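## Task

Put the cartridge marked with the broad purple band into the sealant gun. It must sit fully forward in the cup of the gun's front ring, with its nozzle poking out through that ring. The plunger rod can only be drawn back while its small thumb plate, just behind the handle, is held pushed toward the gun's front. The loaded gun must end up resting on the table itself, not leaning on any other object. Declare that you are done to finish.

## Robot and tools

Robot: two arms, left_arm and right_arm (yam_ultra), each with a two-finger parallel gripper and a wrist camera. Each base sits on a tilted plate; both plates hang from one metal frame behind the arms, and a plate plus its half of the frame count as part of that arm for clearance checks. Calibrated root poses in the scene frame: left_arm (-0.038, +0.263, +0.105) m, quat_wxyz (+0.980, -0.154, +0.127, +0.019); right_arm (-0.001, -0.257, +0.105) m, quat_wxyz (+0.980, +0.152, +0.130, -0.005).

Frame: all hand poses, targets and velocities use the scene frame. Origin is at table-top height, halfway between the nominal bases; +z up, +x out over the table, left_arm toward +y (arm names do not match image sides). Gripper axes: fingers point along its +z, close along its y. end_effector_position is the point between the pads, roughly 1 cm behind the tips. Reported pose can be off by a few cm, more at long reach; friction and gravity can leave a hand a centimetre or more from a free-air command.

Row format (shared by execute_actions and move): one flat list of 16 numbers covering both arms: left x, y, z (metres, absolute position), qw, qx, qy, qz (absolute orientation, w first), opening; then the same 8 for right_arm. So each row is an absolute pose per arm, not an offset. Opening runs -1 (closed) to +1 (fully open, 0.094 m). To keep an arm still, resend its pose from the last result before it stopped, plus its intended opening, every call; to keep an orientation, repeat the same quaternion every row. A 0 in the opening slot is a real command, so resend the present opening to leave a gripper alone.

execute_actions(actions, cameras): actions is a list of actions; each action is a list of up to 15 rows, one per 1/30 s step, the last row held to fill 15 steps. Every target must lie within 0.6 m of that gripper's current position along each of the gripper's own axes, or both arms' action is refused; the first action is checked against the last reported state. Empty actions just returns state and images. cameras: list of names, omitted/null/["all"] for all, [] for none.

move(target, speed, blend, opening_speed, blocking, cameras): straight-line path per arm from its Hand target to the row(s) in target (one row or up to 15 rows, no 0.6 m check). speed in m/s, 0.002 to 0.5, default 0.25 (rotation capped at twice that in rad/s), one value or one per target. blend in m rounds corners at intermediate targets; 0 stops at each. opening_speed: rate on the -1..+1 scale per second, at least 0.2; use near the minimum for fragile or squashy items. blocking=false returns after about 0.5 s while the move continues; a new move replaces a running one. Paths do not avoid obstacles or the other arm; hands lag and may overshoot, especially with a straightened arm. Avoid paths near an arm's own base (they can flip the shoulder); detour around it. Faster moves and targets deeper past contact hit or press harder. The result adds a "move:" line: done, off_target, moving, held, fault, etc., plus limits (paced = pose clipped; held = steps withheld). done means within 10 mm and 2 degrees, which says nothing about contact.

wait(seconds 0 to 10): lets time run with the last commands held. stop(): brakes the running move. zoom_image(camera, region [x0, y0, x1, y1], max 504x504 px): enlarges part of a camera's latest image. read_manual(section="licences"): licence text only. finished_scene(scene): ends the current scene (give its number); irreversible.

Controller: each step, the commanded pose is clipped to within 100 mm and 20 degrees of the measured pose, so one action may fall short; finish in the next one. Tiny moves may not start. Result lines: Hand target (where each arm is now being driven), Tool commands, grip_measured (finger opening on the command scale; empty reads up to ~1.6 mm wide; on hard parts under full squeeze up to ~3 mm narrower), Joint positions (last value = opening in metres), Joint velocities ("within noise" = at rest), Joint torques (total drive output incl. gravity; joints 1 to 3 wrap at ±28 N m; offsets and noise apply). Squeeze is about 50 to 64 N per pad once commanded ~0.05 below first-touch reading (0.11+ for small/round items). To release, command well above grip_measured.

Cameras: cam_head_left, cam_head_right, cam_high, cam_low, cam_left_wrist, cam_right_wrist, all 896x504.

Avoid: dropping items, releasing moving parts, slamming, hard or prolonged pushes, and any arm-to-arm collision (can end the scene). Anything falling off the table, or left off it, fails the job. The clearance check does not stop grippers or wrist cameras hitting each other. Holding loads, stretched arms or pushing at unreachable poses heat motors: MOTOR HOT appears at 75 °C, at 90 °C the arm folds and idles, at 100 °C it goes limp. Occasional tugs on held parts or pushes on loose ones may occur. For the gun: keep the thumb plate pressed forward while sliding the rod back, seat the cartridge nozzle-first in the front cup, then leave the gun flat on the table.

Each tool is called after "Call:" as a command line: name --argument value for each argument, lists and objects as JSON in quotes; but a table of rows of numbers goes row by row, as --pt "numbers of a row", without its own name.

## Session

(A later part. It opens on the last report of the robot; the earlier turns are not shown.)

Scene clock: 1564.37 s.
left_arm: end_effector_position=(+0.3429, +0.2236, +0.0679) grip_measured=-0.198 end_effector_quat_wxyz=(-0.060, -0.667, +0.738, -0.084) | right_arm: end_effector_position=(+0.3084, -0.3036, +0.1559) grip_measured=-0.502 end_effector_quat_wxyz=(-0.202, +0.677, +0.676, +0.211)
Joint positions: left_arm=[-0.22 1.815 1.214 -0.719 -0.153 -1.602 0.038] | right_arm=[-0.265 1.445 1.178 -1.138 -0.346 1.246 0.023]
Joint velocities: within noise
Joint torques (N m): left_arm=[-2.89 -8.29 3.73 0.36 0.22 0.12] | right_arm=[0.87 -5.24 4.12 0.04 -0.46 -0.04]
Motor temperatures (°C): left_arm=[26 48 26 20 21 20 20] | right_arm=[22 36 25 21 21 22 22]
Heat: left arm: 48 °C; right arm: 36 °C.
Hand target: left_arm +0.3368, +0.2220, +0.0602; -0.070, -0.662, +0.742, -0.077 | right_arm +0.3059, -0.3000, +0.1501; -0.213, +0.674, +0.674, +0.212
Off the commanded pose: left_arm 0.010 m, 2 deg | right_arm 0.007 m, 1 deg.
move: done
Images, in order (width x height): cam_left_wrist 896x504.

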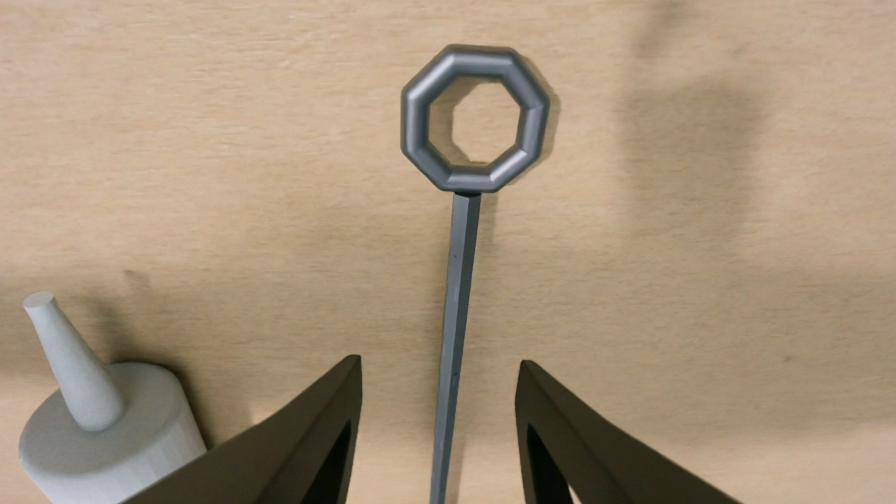

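Call:
move --pt "0.338 0.232 0.035 0.0703 0.6620 -0.7421 0.0774 -0.2 0.306 -0.30 0.15 -0.2126 0.6744 0.6744 0.2126 -0.5" --pt "0.338 0.230 0.0105 0.0703 0.6620 -0.7421 0.0774 -0.2 0.306 -0.30 0.15 -0.2126 0.6744 0.6744 0.2126 -0.5" --speed 0.06 --cameras '["cam_left_wrist"]'

Scene clock: 1572.07 s.
left_arm: end_effector_position=(+0.3471, +0.2311, +0.0213) grip_measured=-0.198 end_effector_quat_wxyz=(-0.057, -0.666, +0.739, -0.087) | right_arm: end_effector_position=(+0.3084, -0.3036, +0.1559) grip_measured=-0.502 end_effector_quat_wxyz=(-0.202, +0.677, +0.676, +0.211)
Joint positions: left_arm=[-0.153 1.912 1.167 -0.557 -0.136 -1.533 0.038] | right_arm=[-0.265 1.445 1.178 -1.138 -0.346 1.246 0.023]
Joint velocities: within noise
Joint torques (N m): left_arm=[-2.66 -8.2 3.12 0.36 0.23 0.13] | right_arm=[0.88 -5.24 4.14 0.04 -0.46 -0.04]
Motor temperatures (°C): left_arm=[26 47 26 20 21 20 20] | right_arm=[22 36 25 21 21 22 22]
Heat: left arm: 47 °C; right arm: 36 °C.
Hand target: left_arm +0.3378, +0.2301, +0.0109; -0.070, -0.662, +0.742, -0.077 | right_arm +0.3059, -0.3000, +0.1501; -0.213, +0.674, +0.674, +0.212
Off the commanded pose: left_arm 0.014 m, 2 deg | right_arm 0.007 m, 1 deg.
move: off_target (left_arm)
Images, in order (width x height): cam_left_wrist 896x504.

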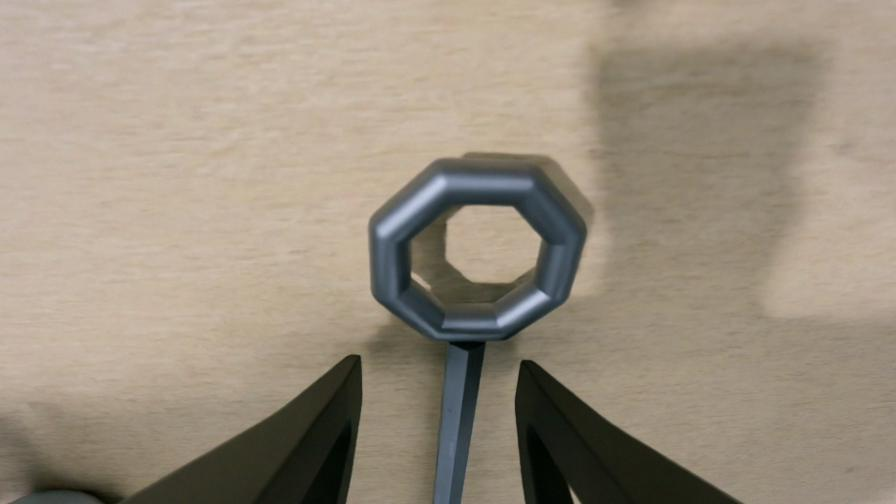

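Close.

Call:
move --pt "0.338 0.230 0.0105 0.0703 0.6620 -0.7421 0.0774 -1 0.306 -0.30 0.15 -0.2126 0.6744 0.6744 0.2126 -0.5" --speed 0.05 --opening_speed 0.6 --cameras '["cam_left_wrist","cam_right_wrist"]'

Scene clock: 1578.17 s.
left_arm: end_effector_position=(+0.3488, +0.2309, +0.0215) grip_measured=-0.876 end_effector_quat_wxyz=(-0.055, -0.667, +0.738, -0.089) | right_arm: end_effector_position=(+0.3084, -0.3036, +0.1559) grip_measured=-0.502 end_effector_quat_wxyz=(-0.202, +0.677, +0.676, +0.211)
Joint positions: left_arm=[-0.153 1.912 1.167 -0.55 -0.136 -1.532 0.006] | right_arm=[-0.265 1.445 1.178 -1.138 -0.346 1.246 0.023]
Joint velocities: within noise
Joint torques (N m): left_arm=[-2.65 -8.2 3.14 0.31 0.23 0.12] | right_arm=[0.88 -5.24 4.14 0.04 -0.46 -0.04]
Motor temperatures (°C): left_arm=[26 47 25 20 21 20 20] | right_arm=[22 36 25 21 21 22 22]
Heat: left arm: 47 °C; right arm: 36 °C.
Hand target: left_arm +0.3379, +0.2301, +0.0109; -0.070, -0.662, +0.742, -0.078 | right_arm +0.3059, -0.3000, +0.1501; -0.213, +0.674, +0.674, +0.212
Off the commanded pose: left_arm 0.015 m, 2 deg | right_arm 0.007 m, 1 deg.
move: off_target (left_arm)
Images, in order (width x height): cam_left_wrist 896x504, cam_right_wrist 896x504.

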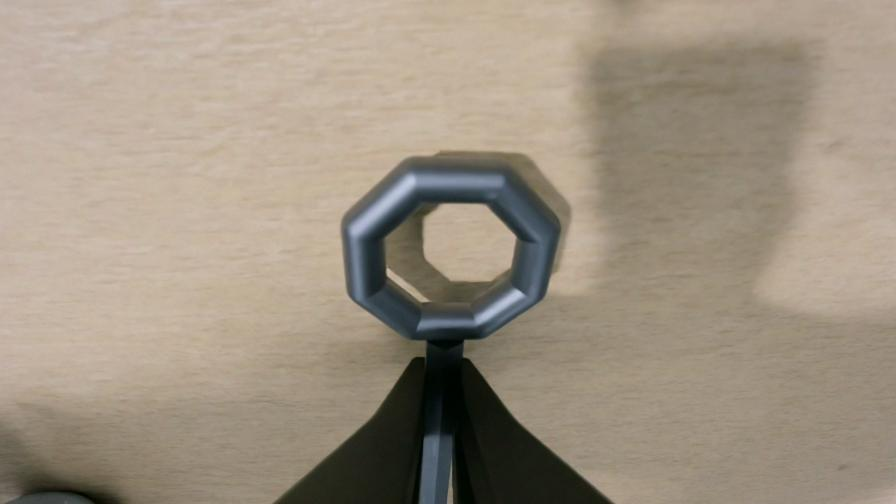

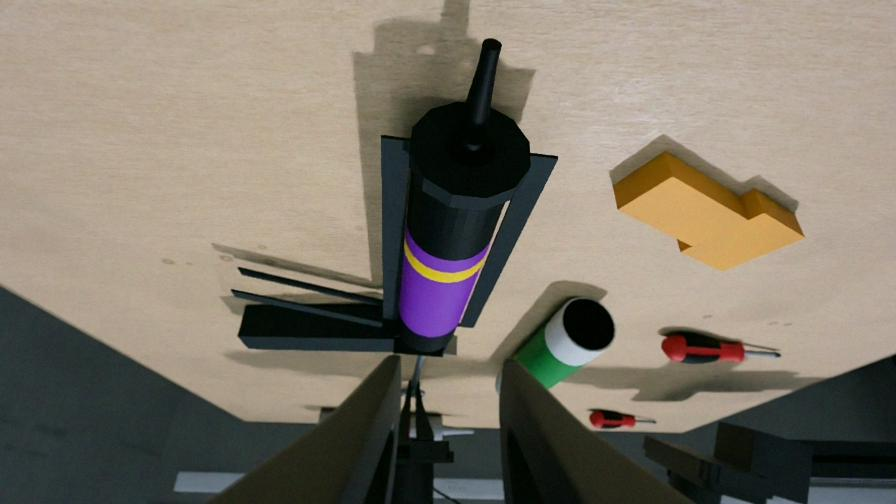

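Call:
move --pt "0.338 0.230 0.0105 0.0703 0.6620 -0.7421 0.0774 -1 0.309 -0.22 0.16 0 0.7466 0.6652 0 0.4" --pt "0.338 0.230 0.0105 0.0703 0.6620 -0.7421 0.0774 -1 0.307 -0.16 0.13 0 0.7466 0.6652 0 0.4" --speed 0.25 --blend 0.02 --cameras '["cam_right_wrist","cam_high"]'

Scene clock: 1587.77 s.
left_arm: end_effector_position=(+0.3488, +0.2309, +0.0215) grip_measured=-0.877 end_effector_quat_wxyz=(-0.055, -0.667, +0.738, -0.089) | right_arm: end_effector_position=(+0.3065, -0.1638, +0.1303) grip_measured=+0.398 end_effector_quat_wxyz=(-0.031, +0.706, +0.707, +0.029)
Joint positions: left_arm=[-0.153 1.912 1.167 -0.55 -0.136 -1.532 0.006] | right_arm=[0.541 1.647 1.122 -0.933 0.321 2.07 0.066]
Joint velocities: within noise
Joint torques (N m): left_arm=[-2.61 -8.21 3.15 0.31 0.23 0.12] | right_arm=[3.14 -5.18 5.86 0.43 0.01 0.08]
Motor temperatures (°C): left_arm=[26 46 25 20 21 20 21] | right_arm=[22 36 26 21 21 22 22]
Heat: left arm: 46 °C; right arm: 36 °C.
Hand target: left_arm +0.3379, +0.2301, +0.0109; -0.070, -0.662, +0.742, -0.078 | right_arm +0.3072, -0.1604, +0.1298; -0.028, +0.705, +0.708, +0.031
Off the commanded pose: left_arm 0.015 m, 2 deg | right_arm 0.004 m, 8 deg.
joint sent to its limit (right arm) — joint 6 (wrist roll), upper limit. The joint targets are off in orientation, not in position.
move: off_target (left_arm, right_arm)
Images, in order (width x height): cam_high 896x504, cam_right_wrist 896x504.

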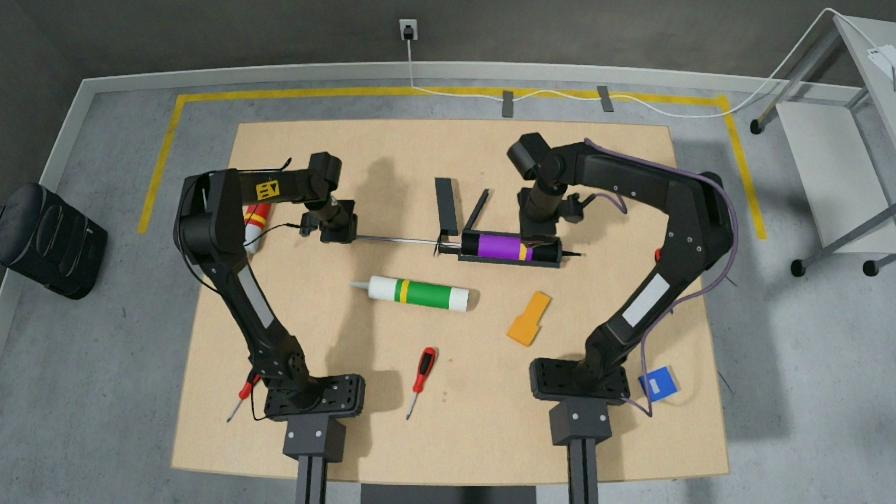

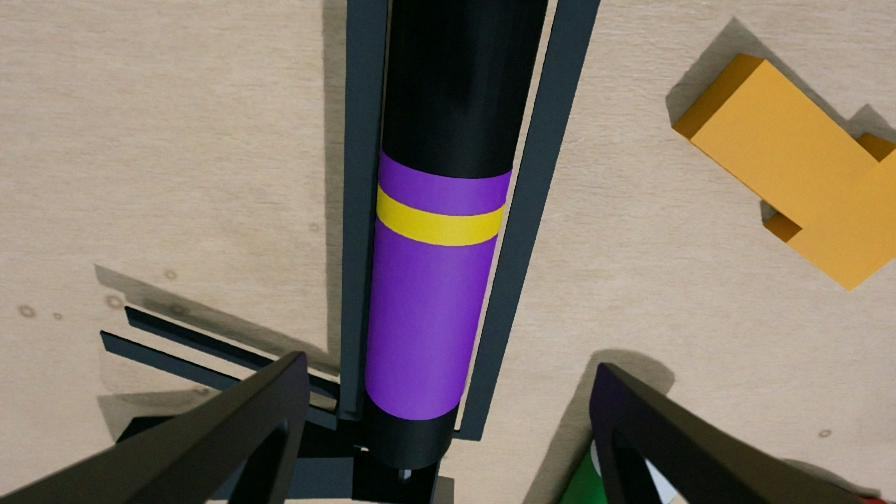

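Call:
move --pt "0.338 0.230 0.0105 0.0703 0.6620 -0.7421 0.0774 -1 0.309 -0.17 0.19 0 0.3827 0.9239 0 0.4" --pt "0.338 0.230 0.0105 0.0703 0.6620 -0.7421 0.0774 -1 0.307 -0.17 0.20 0 0 1 0 0.4" --pt "0.338 0.230 0.0105 0.0703 0.6620 -0.7421 0.0774 -1 0.307 -0.17 0.18 0 -0.3827 0.9239 0 0.3" --pt "0.338 0.230 0.0105 0.0703 0.6620 -0.7421 0.0774 -1 0.307 -0.17 0.12 0 -0.6652 0.7466 0 0.25" --speed 0.5 --blend 0.01 --cameras '["cam_right_wrist","cam_high"]'

Scene clock: 1600.87 s.
left_arm: end_effector_position=(+0.3488, +0.2309, +0.0215) grip_measured=-0.877 end_effector_quat_wxyz=(-0.055, -0.667, +0.738, -0.089) | right_arm: end_effector_position=(+0.3107, -0.1699, +0.1251) grip_measured=+0.252 end_effector_quat_wxyz=(+0.004, -0.662, +0.750, -0.002)
Joint positions: left_arm=[-0.153 1.912 1.167 -0.55 -0.136 -1.532 0.006] | right_arm=[0.556 1.688 1.143 -0.95 0.4 -0.919 0.059]
Joint velocities: within noise
Joint torques (N m): left_arm=[-2.65 -8.2 3.17 0.32 0.23 0.12] | right_arm=[2.29 -5.63 4.1 0.41 -0.03 -0.05]
Motor temperatures (°C): left_arm=[26 45 25 20 21 20 21] | right_arm=[22 36 26 21 21 22 22]
Heat: left arm: 45 °C; right arm: 36 °C.
Hand target: left_arm +0.3379, +0.2301, +0.0109; -0.070, -0.662, +0.742, -0.078 | right_arm +0.3070, -0.1699, +0.1201; +0.000, -0.665, +0.747, +0.000
Off the commanded pose: left_arm 0.015 m, 2 deg | right_arm 0.006 m, 1 deg.
move: off_target (left_arm); blend cut to 0 m at target 3
Images, in order (width x height): cam_high 896x504, cam_right_wrist 896x504.

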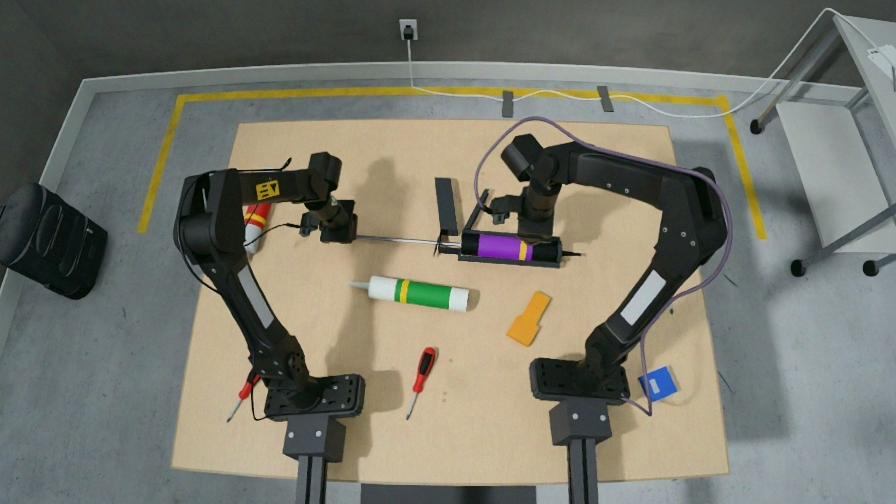

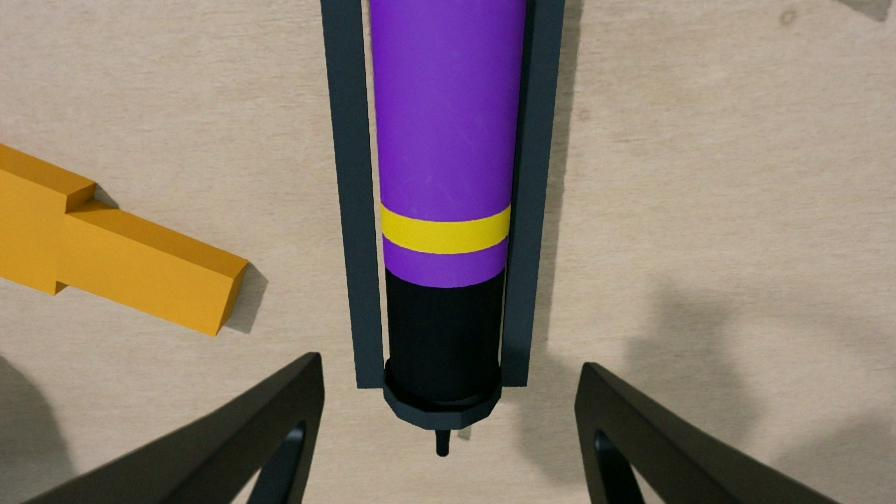

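Call:
zoom_image --camera "cam_right_wrist" --region '[340, 240, 560, 480]'

Scaled by 2.100 from the camera's 896x504 image, which has a finer 1280x720 frame.

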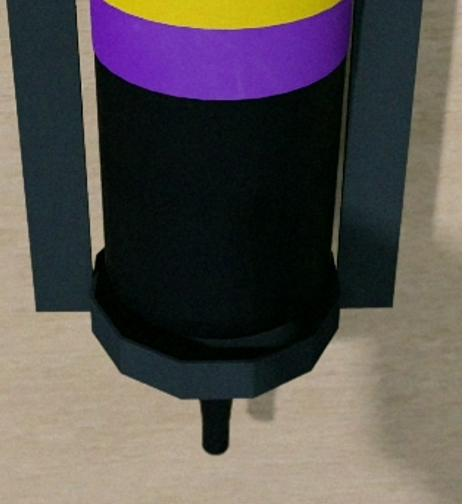

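Call:
move --pt "0.338 0.230 0.0105 0.0703 0.6620 -0.7421 0.0774 -1 0.307 -0.17 0.07 0 -0.6652 0.7466 0 0.25" --pt "0.338 0.230 0.0105 0.0703 0.6620 -0.7421 0.0774 -1 0.307 -0.17 0.038 0 -0.6652 0.7466 0 0.25" --speed 0.1 --cameras '["cam_right_wrist","cam_low"]'

Scene clock: 1622.67 s.
left_arm: end_effector_position=(+0.3488, +0.2309, +0.0215) grip_measured=-0.877 end_effector_quat_wxyz=(-0.055, -0.667, +0.738, -0.089) | right_arm: end_effector_position=(+0.3123, -0.1720, +0.0435) grip_measured=+0.252 end_effector_quat_wxyz=(+0.003, -0.661, +0.750, -0.007)
Joint positions: left_arm=[-0.153 1.912 1.167 -0.55 -0.136 -1.532 0.006] | right_arm=[0.449 1.831 0.983 -0.602 0.4 -1.032 0.059]
Joint velocities: within noise
Joint torques (N m): left_arm=[-2.59 -8.2 3.14 0.31 0.22 0.11] | right_arm=[2.51 -5.68 3.49 0.43 -0.12 -0.02]
Motor temperatures (°C): left_arm=[25 45 25 20 21 20 22] | right_arm=[22 35 26 21 21 22 22]
Heat: left arm: 45 °C; right arm: 35 °C.
Hand target: left_arm +0.3379, +0.2301, +0.0109; -0.070, -0.662, +0.742, -0.078 | right_arm +0.3068, -0.1701, +0.0381; +0.000, -0.665, +0.747, +0.000
Off the commanded pose: left_arm 0.015 m, 2 deg | right_arm 0.008 m, 1 deg.
move: off_target (left_arm)
Images, in order (width x height): cam_low 896x504, cam_right_wrist 896x504.

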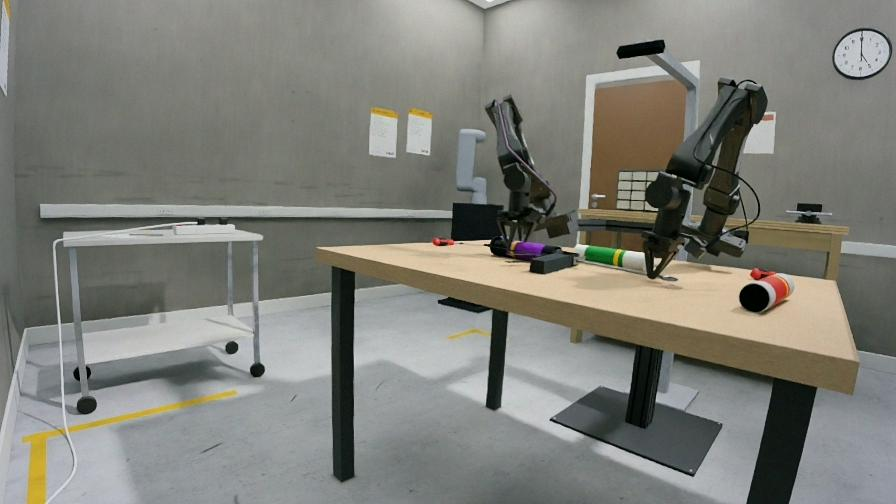

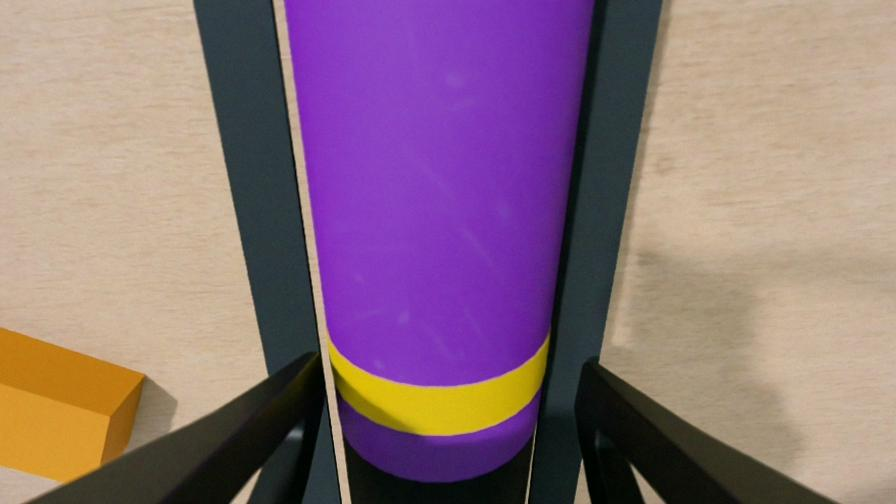

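Call:
move --pt "0.338 0.230 0.0105 0.0703 0.6620 -0.7421 0.0774 -1 0.304 -0.17 0.038 0 -0.6652 0.7466 0 0.25" --pt "0.338 0.230 0.0105 0.0703 0.6620 -0.7421 0.0774 -1 0.304 -0.17 0.038 0 -0.6652 0.7466 0 -0.3" --speed 0.05 --opening_speed 0.5 --cameras '["cam_right_wrist"]'

Call:
move --pt "0.338 0.234 0.0105 0.0703 0.6620 -0.7421 0.0774 -1 0.304 -0.175 0.053 0 -0.6652 0.7466 0 -0.3" --pt "0.338 0.234 0.0105 0.0703 0.6620 -0.7421 0.0774 -1 0.303 -0.188 0.053 0 -0.6652 0.7466 0 -0.3" --speed 0.04 --cameras '["cam_right_wrist","cam_low","cam_left_wrist"]'

Scene clock: 1633.73 s.
left_arm: end_effector_position=(+0.3488, +0.2309, +0.0215) grip_measured=-0.877 end_effector_quat_wxyz=(-0.055, -0.667, +0.738, -0.089) | right_arm: end_effector_position=(+0.3093, -0.1725, +0.0417) grip_measured=-0.062 end_effector_quat_wxyz=(+0.001, -0.662, +0.750, -0.006)
Joint positions: left_arm=[-0.153 1.912 1.167 -0.55 -0.136 -1.532 0.006] | right_arm=[0.449 1.831 0.973 -0.597 0.4 -1.033 0.044]
Joint velocities: within noise
Joint torques (N m): left_arm=[-2.63 -8.21 3.12 0.3 0.22 0.11] | right_arm=[2.74 -6.12 3.26 0.4 -0.11 -0.01]
Motor temperatures (°C): left_arm=[25 44 25 20 21 20 22] | right_arm=[22 36 26 21 21 22 22]
Heat: left arm: 44 °C; right arm: 36 °C.
Hand target: left_arm +0.3379, +0.2301, +0.0109; -0.070, -0.662, +0.742, -0.078 | right_arm +0.3040, -0.1700, +0.0381; +0.000, -0.665, +0.747, +0.000
Off the commanded pose: left_arm 0.015 m, 2 deg | right_arm 0.007 m, 1 deg.
move: off_target (left_arm)
Images, in order (width x height): cam_right_wrist 896x504.

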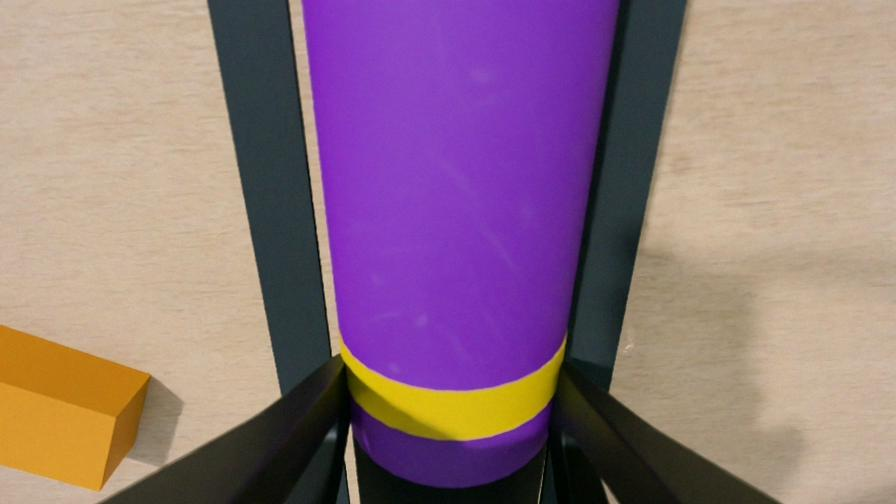

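Scene clock: 1634.93 s.
left_arm: end_effector_position=(+0.3485, +0.2312, +0.0211) grip_measured=-0.877 end_effector_quat_wxyz=(-0.059, -0.666, +0.738, -0.093) | right_arm: end_effector_position=(+0.3093, -0.1811, +0.0531) grip_measured=-0.297 end_effector_quat_wxyz=(+0.008, -0.663, +0.748, +0.001)
Joint positions: left_arm=[-0.146 1.912 1.167 -0.551 -0.123 -1.525 0.006] | right_arm=[0.429 1.773 0.966 -0.63 0.379 -1.061 0.033]
Joint velocities: within noise
Joint torques (N m): left_arm=[-2.26 -8.51 3.14 0.29 0.13 0.16] | right_arm=[1.81 -7.64 2.96 0.17 0.04 -0.05]
Motor temperatures (°C): left_arm=[25 44 25 20 21 20 22] | right_arm=[22 36 26 21 21 22 23]
Heat: left arm: 44 °C; right arm: 36 °C.
Hand target: left_arm +0.3379, +0.2340, +0.0109; -0.070, -0.662, +0.742, -0.077 | right_arm +0.3030, -0.1878, +0.0528; +0.000, -0.665, +0.747, +0.000
Off the commanded pose: left_arm 0.015 m, 2 deg | right_arm 0.009 m, 1 deg.
move: off_target (left_arm)
Images, in order (width x height): cam_low 896x504, cam_left_wrist 896x504, cam_right_wrist 896x504.

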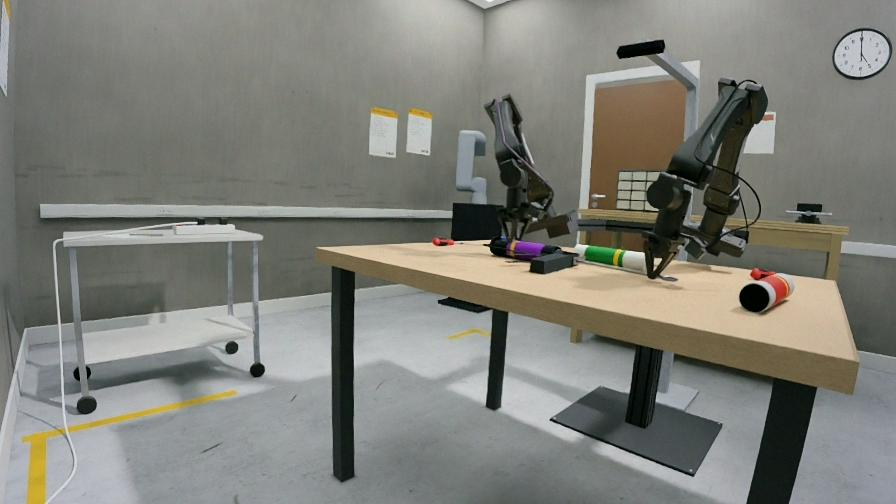

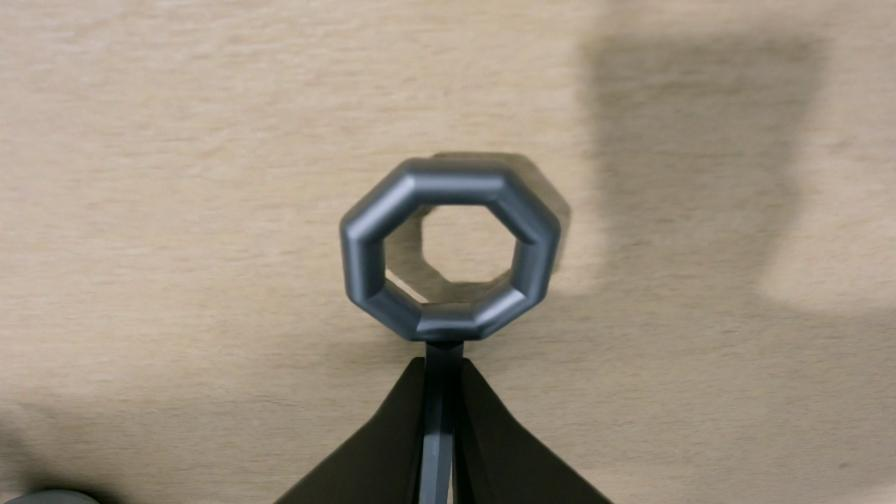

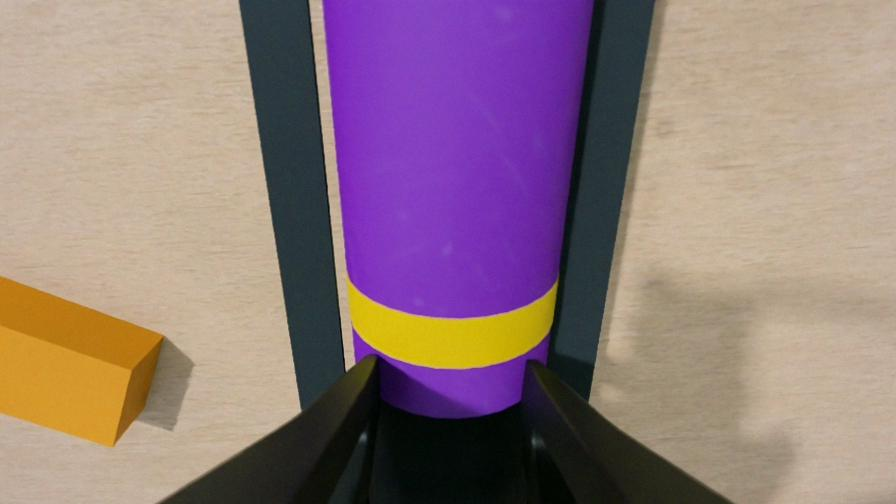

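Call:
move --pt "0.338 0.234 0.0105 0.0703 0.6620 -0.7421 0.0774 -1 0.304 -0.188 0.053 0 -0.6652 0.7466 0 0.25" --pt "0.338 0.234 0.0105 0.0703 0.6620 -0.7421 0.0774 -1 0.303 -0.168 0.055 0 -0.6652 0.7466 0 0.25" --pt "0.338 0.234 0.0105 0.0703 0.6620 -0.7421 0.0774 -1 0.303 -0.168 0.027 0 -0.6652 0.7466 0 0.25" --speed 0.07 --opening_speed 1 --cameras '["cam_right_wrist"]'

Scene clock: 1647.97 s.
left_arm: end_effector_position=(+0.3486, +0.2311, +0.0211) grip_measured=-0.877 end_effector_quat_wxyz=(-0.059, -0.665, +0.738, -0.093) | right_arm: end_effector_position=(+0.3055, -0.1688, +0.0376) grip_measured=+0.248 end_effector_quat_wxyz=(+0.001, -0.665, +0.747, +0.001)
Joint positions: left_arm=[-0.146 1.912 1.167 -0.551 -0.122 -1.524 0.006] | right_arm=[0.451 1.841 0.965 -0.585 0.386 -1.036 0.059]
Joint velocities: within noise
Joint torques (N m): left_arm=[-2.3 -8.53 3.1 0.28 0.12 0.14] | right_arm=[2.14 -4.72 2.66 0.78 0.03 -0.01]
Motor temperatures (°C): left_arm=[25 44 25 20 21 20 22] | right_arm=[22 36 25 21 21 22 22]
Heat: left arm: 44 °C; right arm: 36 °C.
Hand target: left_arm +0.3379, +0.2339, +0.0109; -0.071, -0.662, +0.742, -0.078 | right_arm +0.3026, -0.1683, +0.0274; -0.001, -0.665, +0.747, +0.000
Off the commanded pose: left_arm 0.015 m, 2 deg | right_arm 0.011 m, 0 deg.
move: off_target (left_arm, right_arm)
Images, in order (width x height): cam_right_wrist 896x504.

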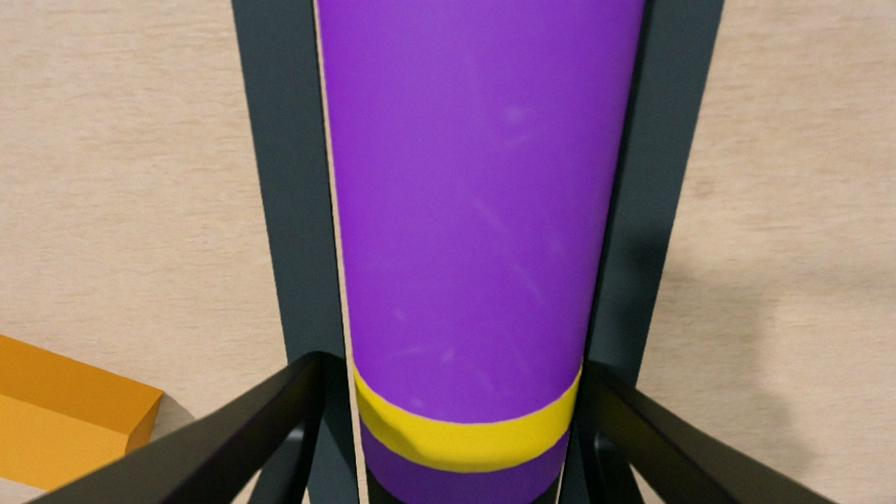

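Call:
move --pt "0.338 0.234 0.0105 0.0703 0.6620 -0.7421 0.0774 -1 0.306 -0.168 0.033 0 -0.6652 0.7466 0 0.25" --pt "0.338 0.234 0.0105 0.0703 0.6620 -0.7421 0.0774 -1 0.306 -0.168 0.034 0 -0.6652 0.7466 0 -0.3" --speed 0.05 --opening_speed 0.5 --cameras '["cam_right_wrist"]'

Call:
move --pt "0.338 0.234 0.0105 0.0703 0.6620 -0.7421 0.0774 -1 0.306 -0.178 0.036 0 -0.6652 0.7466 0 -0.3" --pt "0.338 0.234 0.0105 0.0703 0.6620 -0.7421 0.0774 -1 0.305 -0.190 0.036 0 -0.6652 0.7466 0 -0.3" --speed 0.04 --cameras '["cam_right_wrist","cam_left_wrist"]'

Scene clock: 1660.87 s.
left_arm: end_effector_position=(+0.3490, +0.2311, +0.0211) grip_measured=-0.877 end_effector_quat_wxyz=(-0.059, -0.664, +0.739, -0.094) | right_arm: end_effector_position=(+0.3059, -0.1684, +0.0376) grip_measured=-0.018 end_effector_quat_wxyz=(+0.002, -0.665, +0.747, +0.001)
Joint positions: left_arm=[-0.146 1.912 1.167 -0.549 -0.122 -1.521 0.006] | right_arm=[0.451 1.841 0.965 -0.582 0.385 -1.036 0.046]
Joint velocities: within noise
Joint torques (N m): left_arm=[-2.28 -8.55 3.1 0.28 0.11 0.11] | right_arm=[2.48 -5.49 4.59 0.38 0.04 0.01]
Motor temperatures (°C): left_arm=[25 44 25 20 21 20 22] | right_arm=[22 36 25 21 21 22 23]
Heat: left arm: 44 °C; right arm: 36 °C.
Hand target: left_arm +0.3379, +0.2339, +0.0109; -0.071, -0.662, +0.742, -0.078 | right_arm +0.3059, -0.1681, +0.0340; +0.000, -0.665, +0.747, +0.000
Off the commanded pose: left_arm 0.016 m, 2 deg | right_arm 0.004 m, 0 deg.
move: off_target (left_arm)
Images, in order (width x height): cam_right_wrist 896x504.

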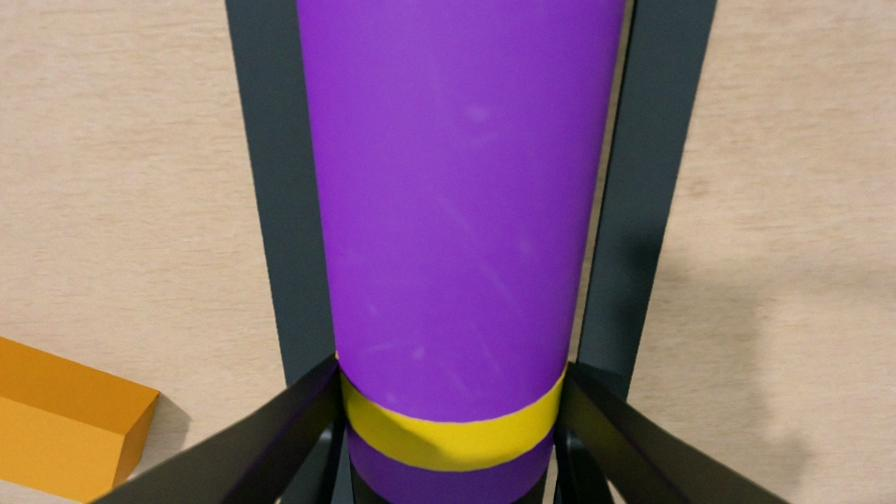

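Scene clock: 1661.80 s.
left_arm: end_effector_position=(+0.3491, +0.2311, +0.0211) grip_measured=-0.877 end_effector_quat_wxyz=(-0.059, -0.665, +0.739, -0.094) | right_arm: end_effector_position=(+0.3087, -0.1706, +0.0380) grip_measured=-0.019 end_effector_quat_wxyz=(+0.020, -0.663, +0.748, +0.024)
Joint positions: left_arm=[-0.146 1.912 1.167 -0.549 -0.122 -1.521 0.006] | right_arm=[0.411 1.815 0.952 -0.561 0.325 -1.081 0.046]
Joint velocities: within noise
Joint torques (N m): left_arm=[-2.29 -8.53 3.12 0.28 0.12 0.11] | right_arm=[1.07 -7.87 2.5 0.18 0.54 -0.14]
Motor temperatures (°C): left_arm=[25 44 25 20 21 20 22] | right_arm=[22 36 25 21 21 22 23]
Heat: left arm: 44 °C; right arm: 36 °C.
Hand target: left_arm +0.3379, +0.2339, +0.0109; -0.070, -0.662, +0.742, -0.078 | right_arm +0.3050, -0.1893, +0.0361; +0.000, -0.665, +0.747, +0.001
Off the commanded pose: left_arm 0.016 m, 2 deg | right_arm 0.020 m, 4 deg.
move: off_target (left_arm, right_arm)
Images, in order (width x height): cam_left_wrist 896x504, cam_right_wrist 896x504.

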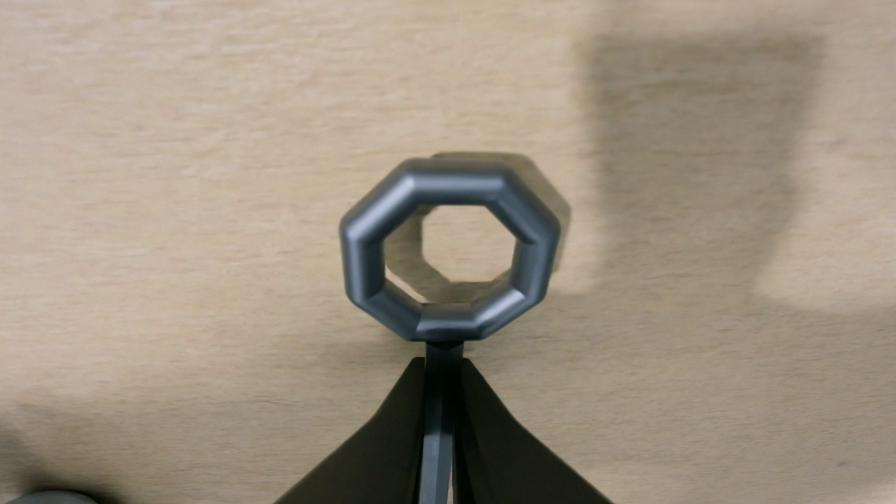

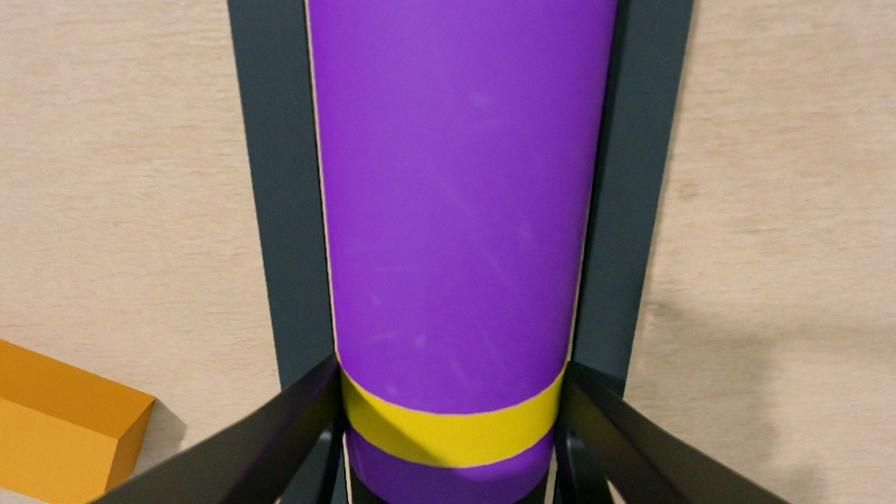

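Call:
move --pt "0.338 0.234 0.0105 0.0703 0.6620 -0.7421 0.0774 -1 0.305 -0.20 0.042 0 -0.6652 0.7466 0 -0.3" --pt "0.338 0.234 0.0105 0.0703 0.6620 -0.7421 0.0774 -1 0.304 -0.212 0.042 0 -0.6652 0.7466 0 -0.3" --speed 0.04 --cameras '["cam_right_wrist","cam_left_wrist"]'

Scene clock: 1667.13 s.
left_arm: end_effector_position=(+0.3477, +0.2213, +0.0225) grip_measured=-0.877 end_effector_quat_wxyz=(-0.079, -0.662, +0.737, -0.112) | right_arm: end_effector_position=(+0.3093, -0.1833, +0.0390) grip_measured=-0.020 end_effector_quat_wxyz=(+0.033, -0.664, +0.746, +0.037)
Joint positions: left_arm=[-0.146 1.915 1.167 -0.55 -0.067 -1.521 0.006] | right_arm=[0.355 1.77 0.921 -0.543 0.282 -1.147 0.046]
Joint velocities: within noise
Joint torques (N m): left_arm=[-2.33 -8.84 3.18 0.26 -0.38 0.12] | right_arm=[0.83 -9.22 2.95 -0.17 0.87 -0.11]
Motor temperatures (°C): left_arm=[25 44 25 20 21 20 22] | right_arm=[22 36 25 21 21 22 23]
Heat: left arm: 44 °C; right arm: 36 °C.
Hand target: left_arm +0.3380, +0.2338, +0.0113; -0.071, -0.662, +0.742, -0.078 | right_arm +0.3041, -0.2104, +0.0416; +0.000, -0.665, +0.746, +0.002
Off the commanded pose: left_arm 0.020 m, 4 deg | right_arm 0.029 m, 6 deg.
move: off_target (left_arm, right_arm)
Images, in order (width x height): cam_left_wrist 896x504, cam_right_wrist 896x504.

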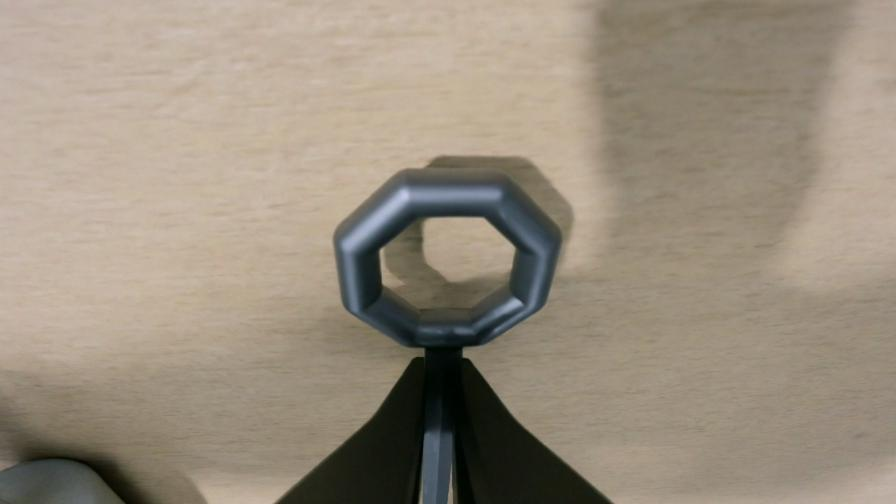

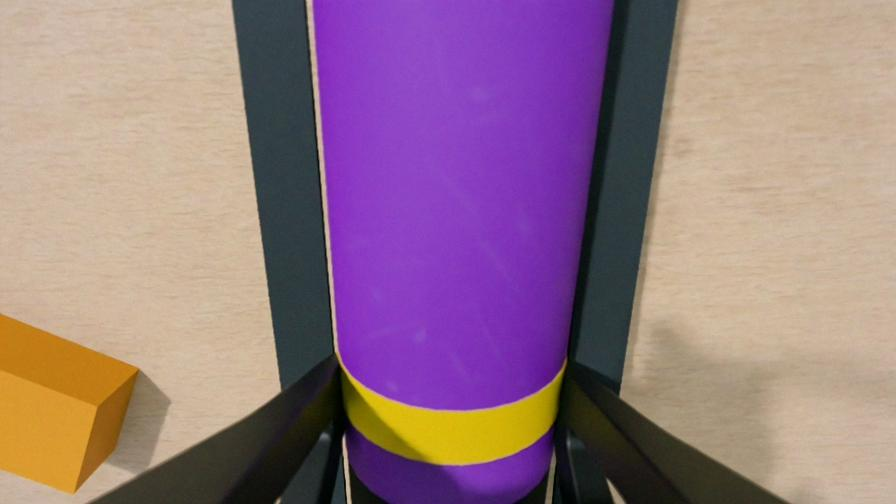

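Call:
move --pt "0.338 0.226 0.0105 0.0703 0.6620 -0.7421 0.0774 -1 0.305 -0.190 0.036 0 -0.6652 0.7466 0 -0.3" --pt "0.338 0.226 0.0105 0.0703 0.6620 -0.7421 0.0774 -1 0.305 -0.187 0.036 0 -0.6652 0.7466 0 0.25" --pt "0.338 0.226 0.0105 0.0703 0.6620 -0.7421 0.0774 -1 0.305 -0.182 0.125 0 -0.6652 0.7466 0 0.25" --speed 0.1 --opening_speed 0.7 --cameras '["cam_right_wrist","cam_left_wrist","cam_head_left"]'

Call:
zoom_image --camera "cam_right_wrist" --region '[340, 240, 560, 480]'

Scene clock: 1678.60 s.
left_arm: end_effector_position=(+0.3492, +0.2215, +0.0214) grip_measured=-0.877 end_effector_quat_wxyz=(-0.073, -0.663, +0.737, -0.109) | right_arm: end_effector_position=(+0.2977, -0.1837, +0.1129) grip_measured=+0.248 end_effector_quat_wxyz=(-0.015, -0.668, +0.744, +0.006)
Joint positions: left_arm=[-0.151 1.918 1.167 -0.541 -0.082 -1.526 0.006] | right_arm=[0.517 1.669 1.083 -0.937 0.389 -0.96 0.059]
Joint velocities: within noise
Joint torques (N m): left_arm=[-3.7 -8.39 3.22 0.25 -0.31 -0.05] | right_arm=[3.32 -7.36 8.12 -0.02 0.06 0.13]
Motor temperatures (°C): left_arm=[25 43 25 20 21 20 22] | right_arm=[22 38 26 21 21 22 23]
Heat: left arm: 43 °C; right arm: 38 °C.
Hand target: left_arm +0.3380, +0.2261, +0.0110; -0.070, -0.662, +0.742, -0.078 | right_arm +0.3048, -0.1821, +0.1248; +0.000, -0.665, +0.747, +0.000
Off the commanded pose: left_arm 0.016 m, 4 deg | right_arm 0.014 m, 2 deg.
move: off_target (left_arm, right_arm); target 2's new opening was sent with right_arm's hand 0.007 m and 3 deg from that target
Images, in order (width x height): cam_head_left 896x504, cam_left_wrist 896x504, cam_right_wrist 896x504.

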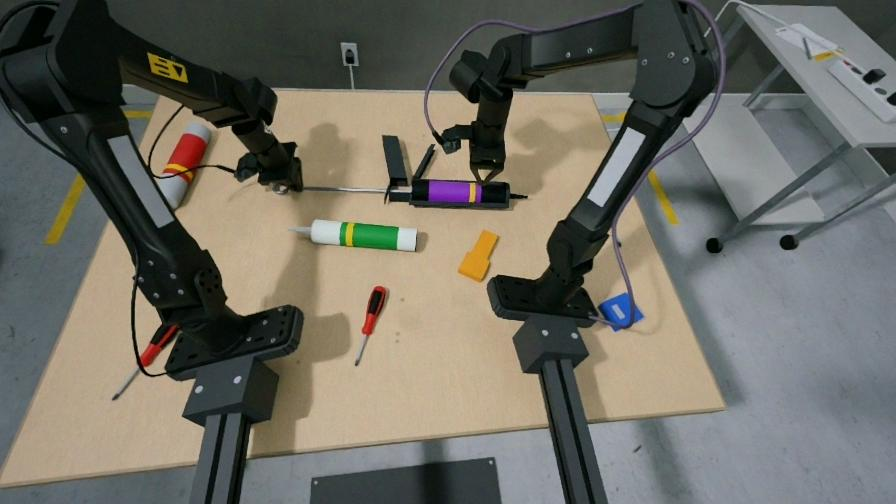

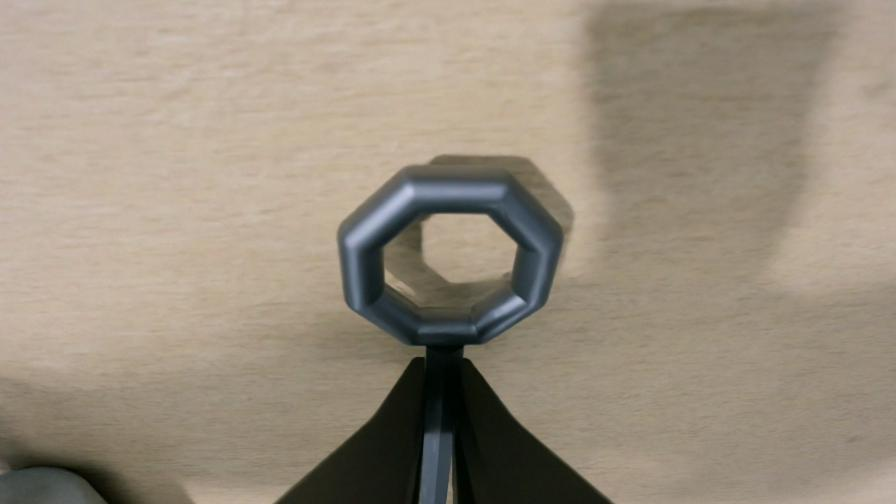

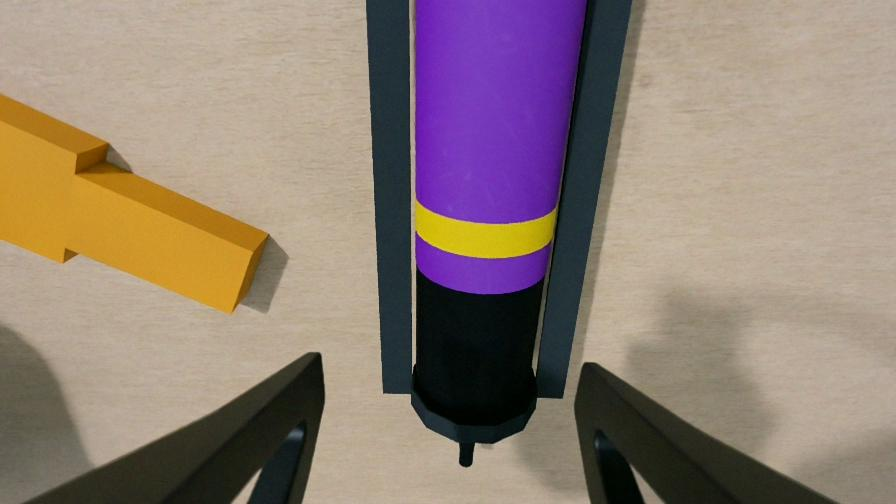

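Scaled by 2.100 from the camera's 896x504 image, which has a finer 1280x720 frame.

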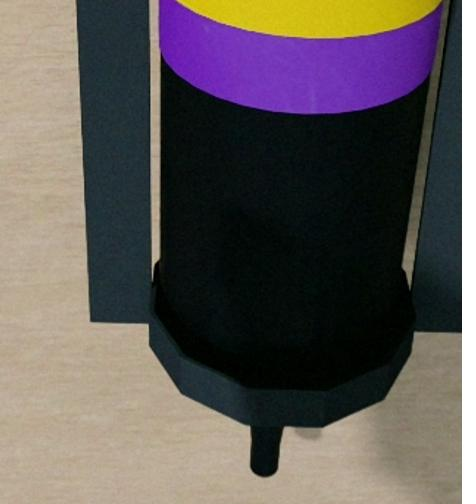

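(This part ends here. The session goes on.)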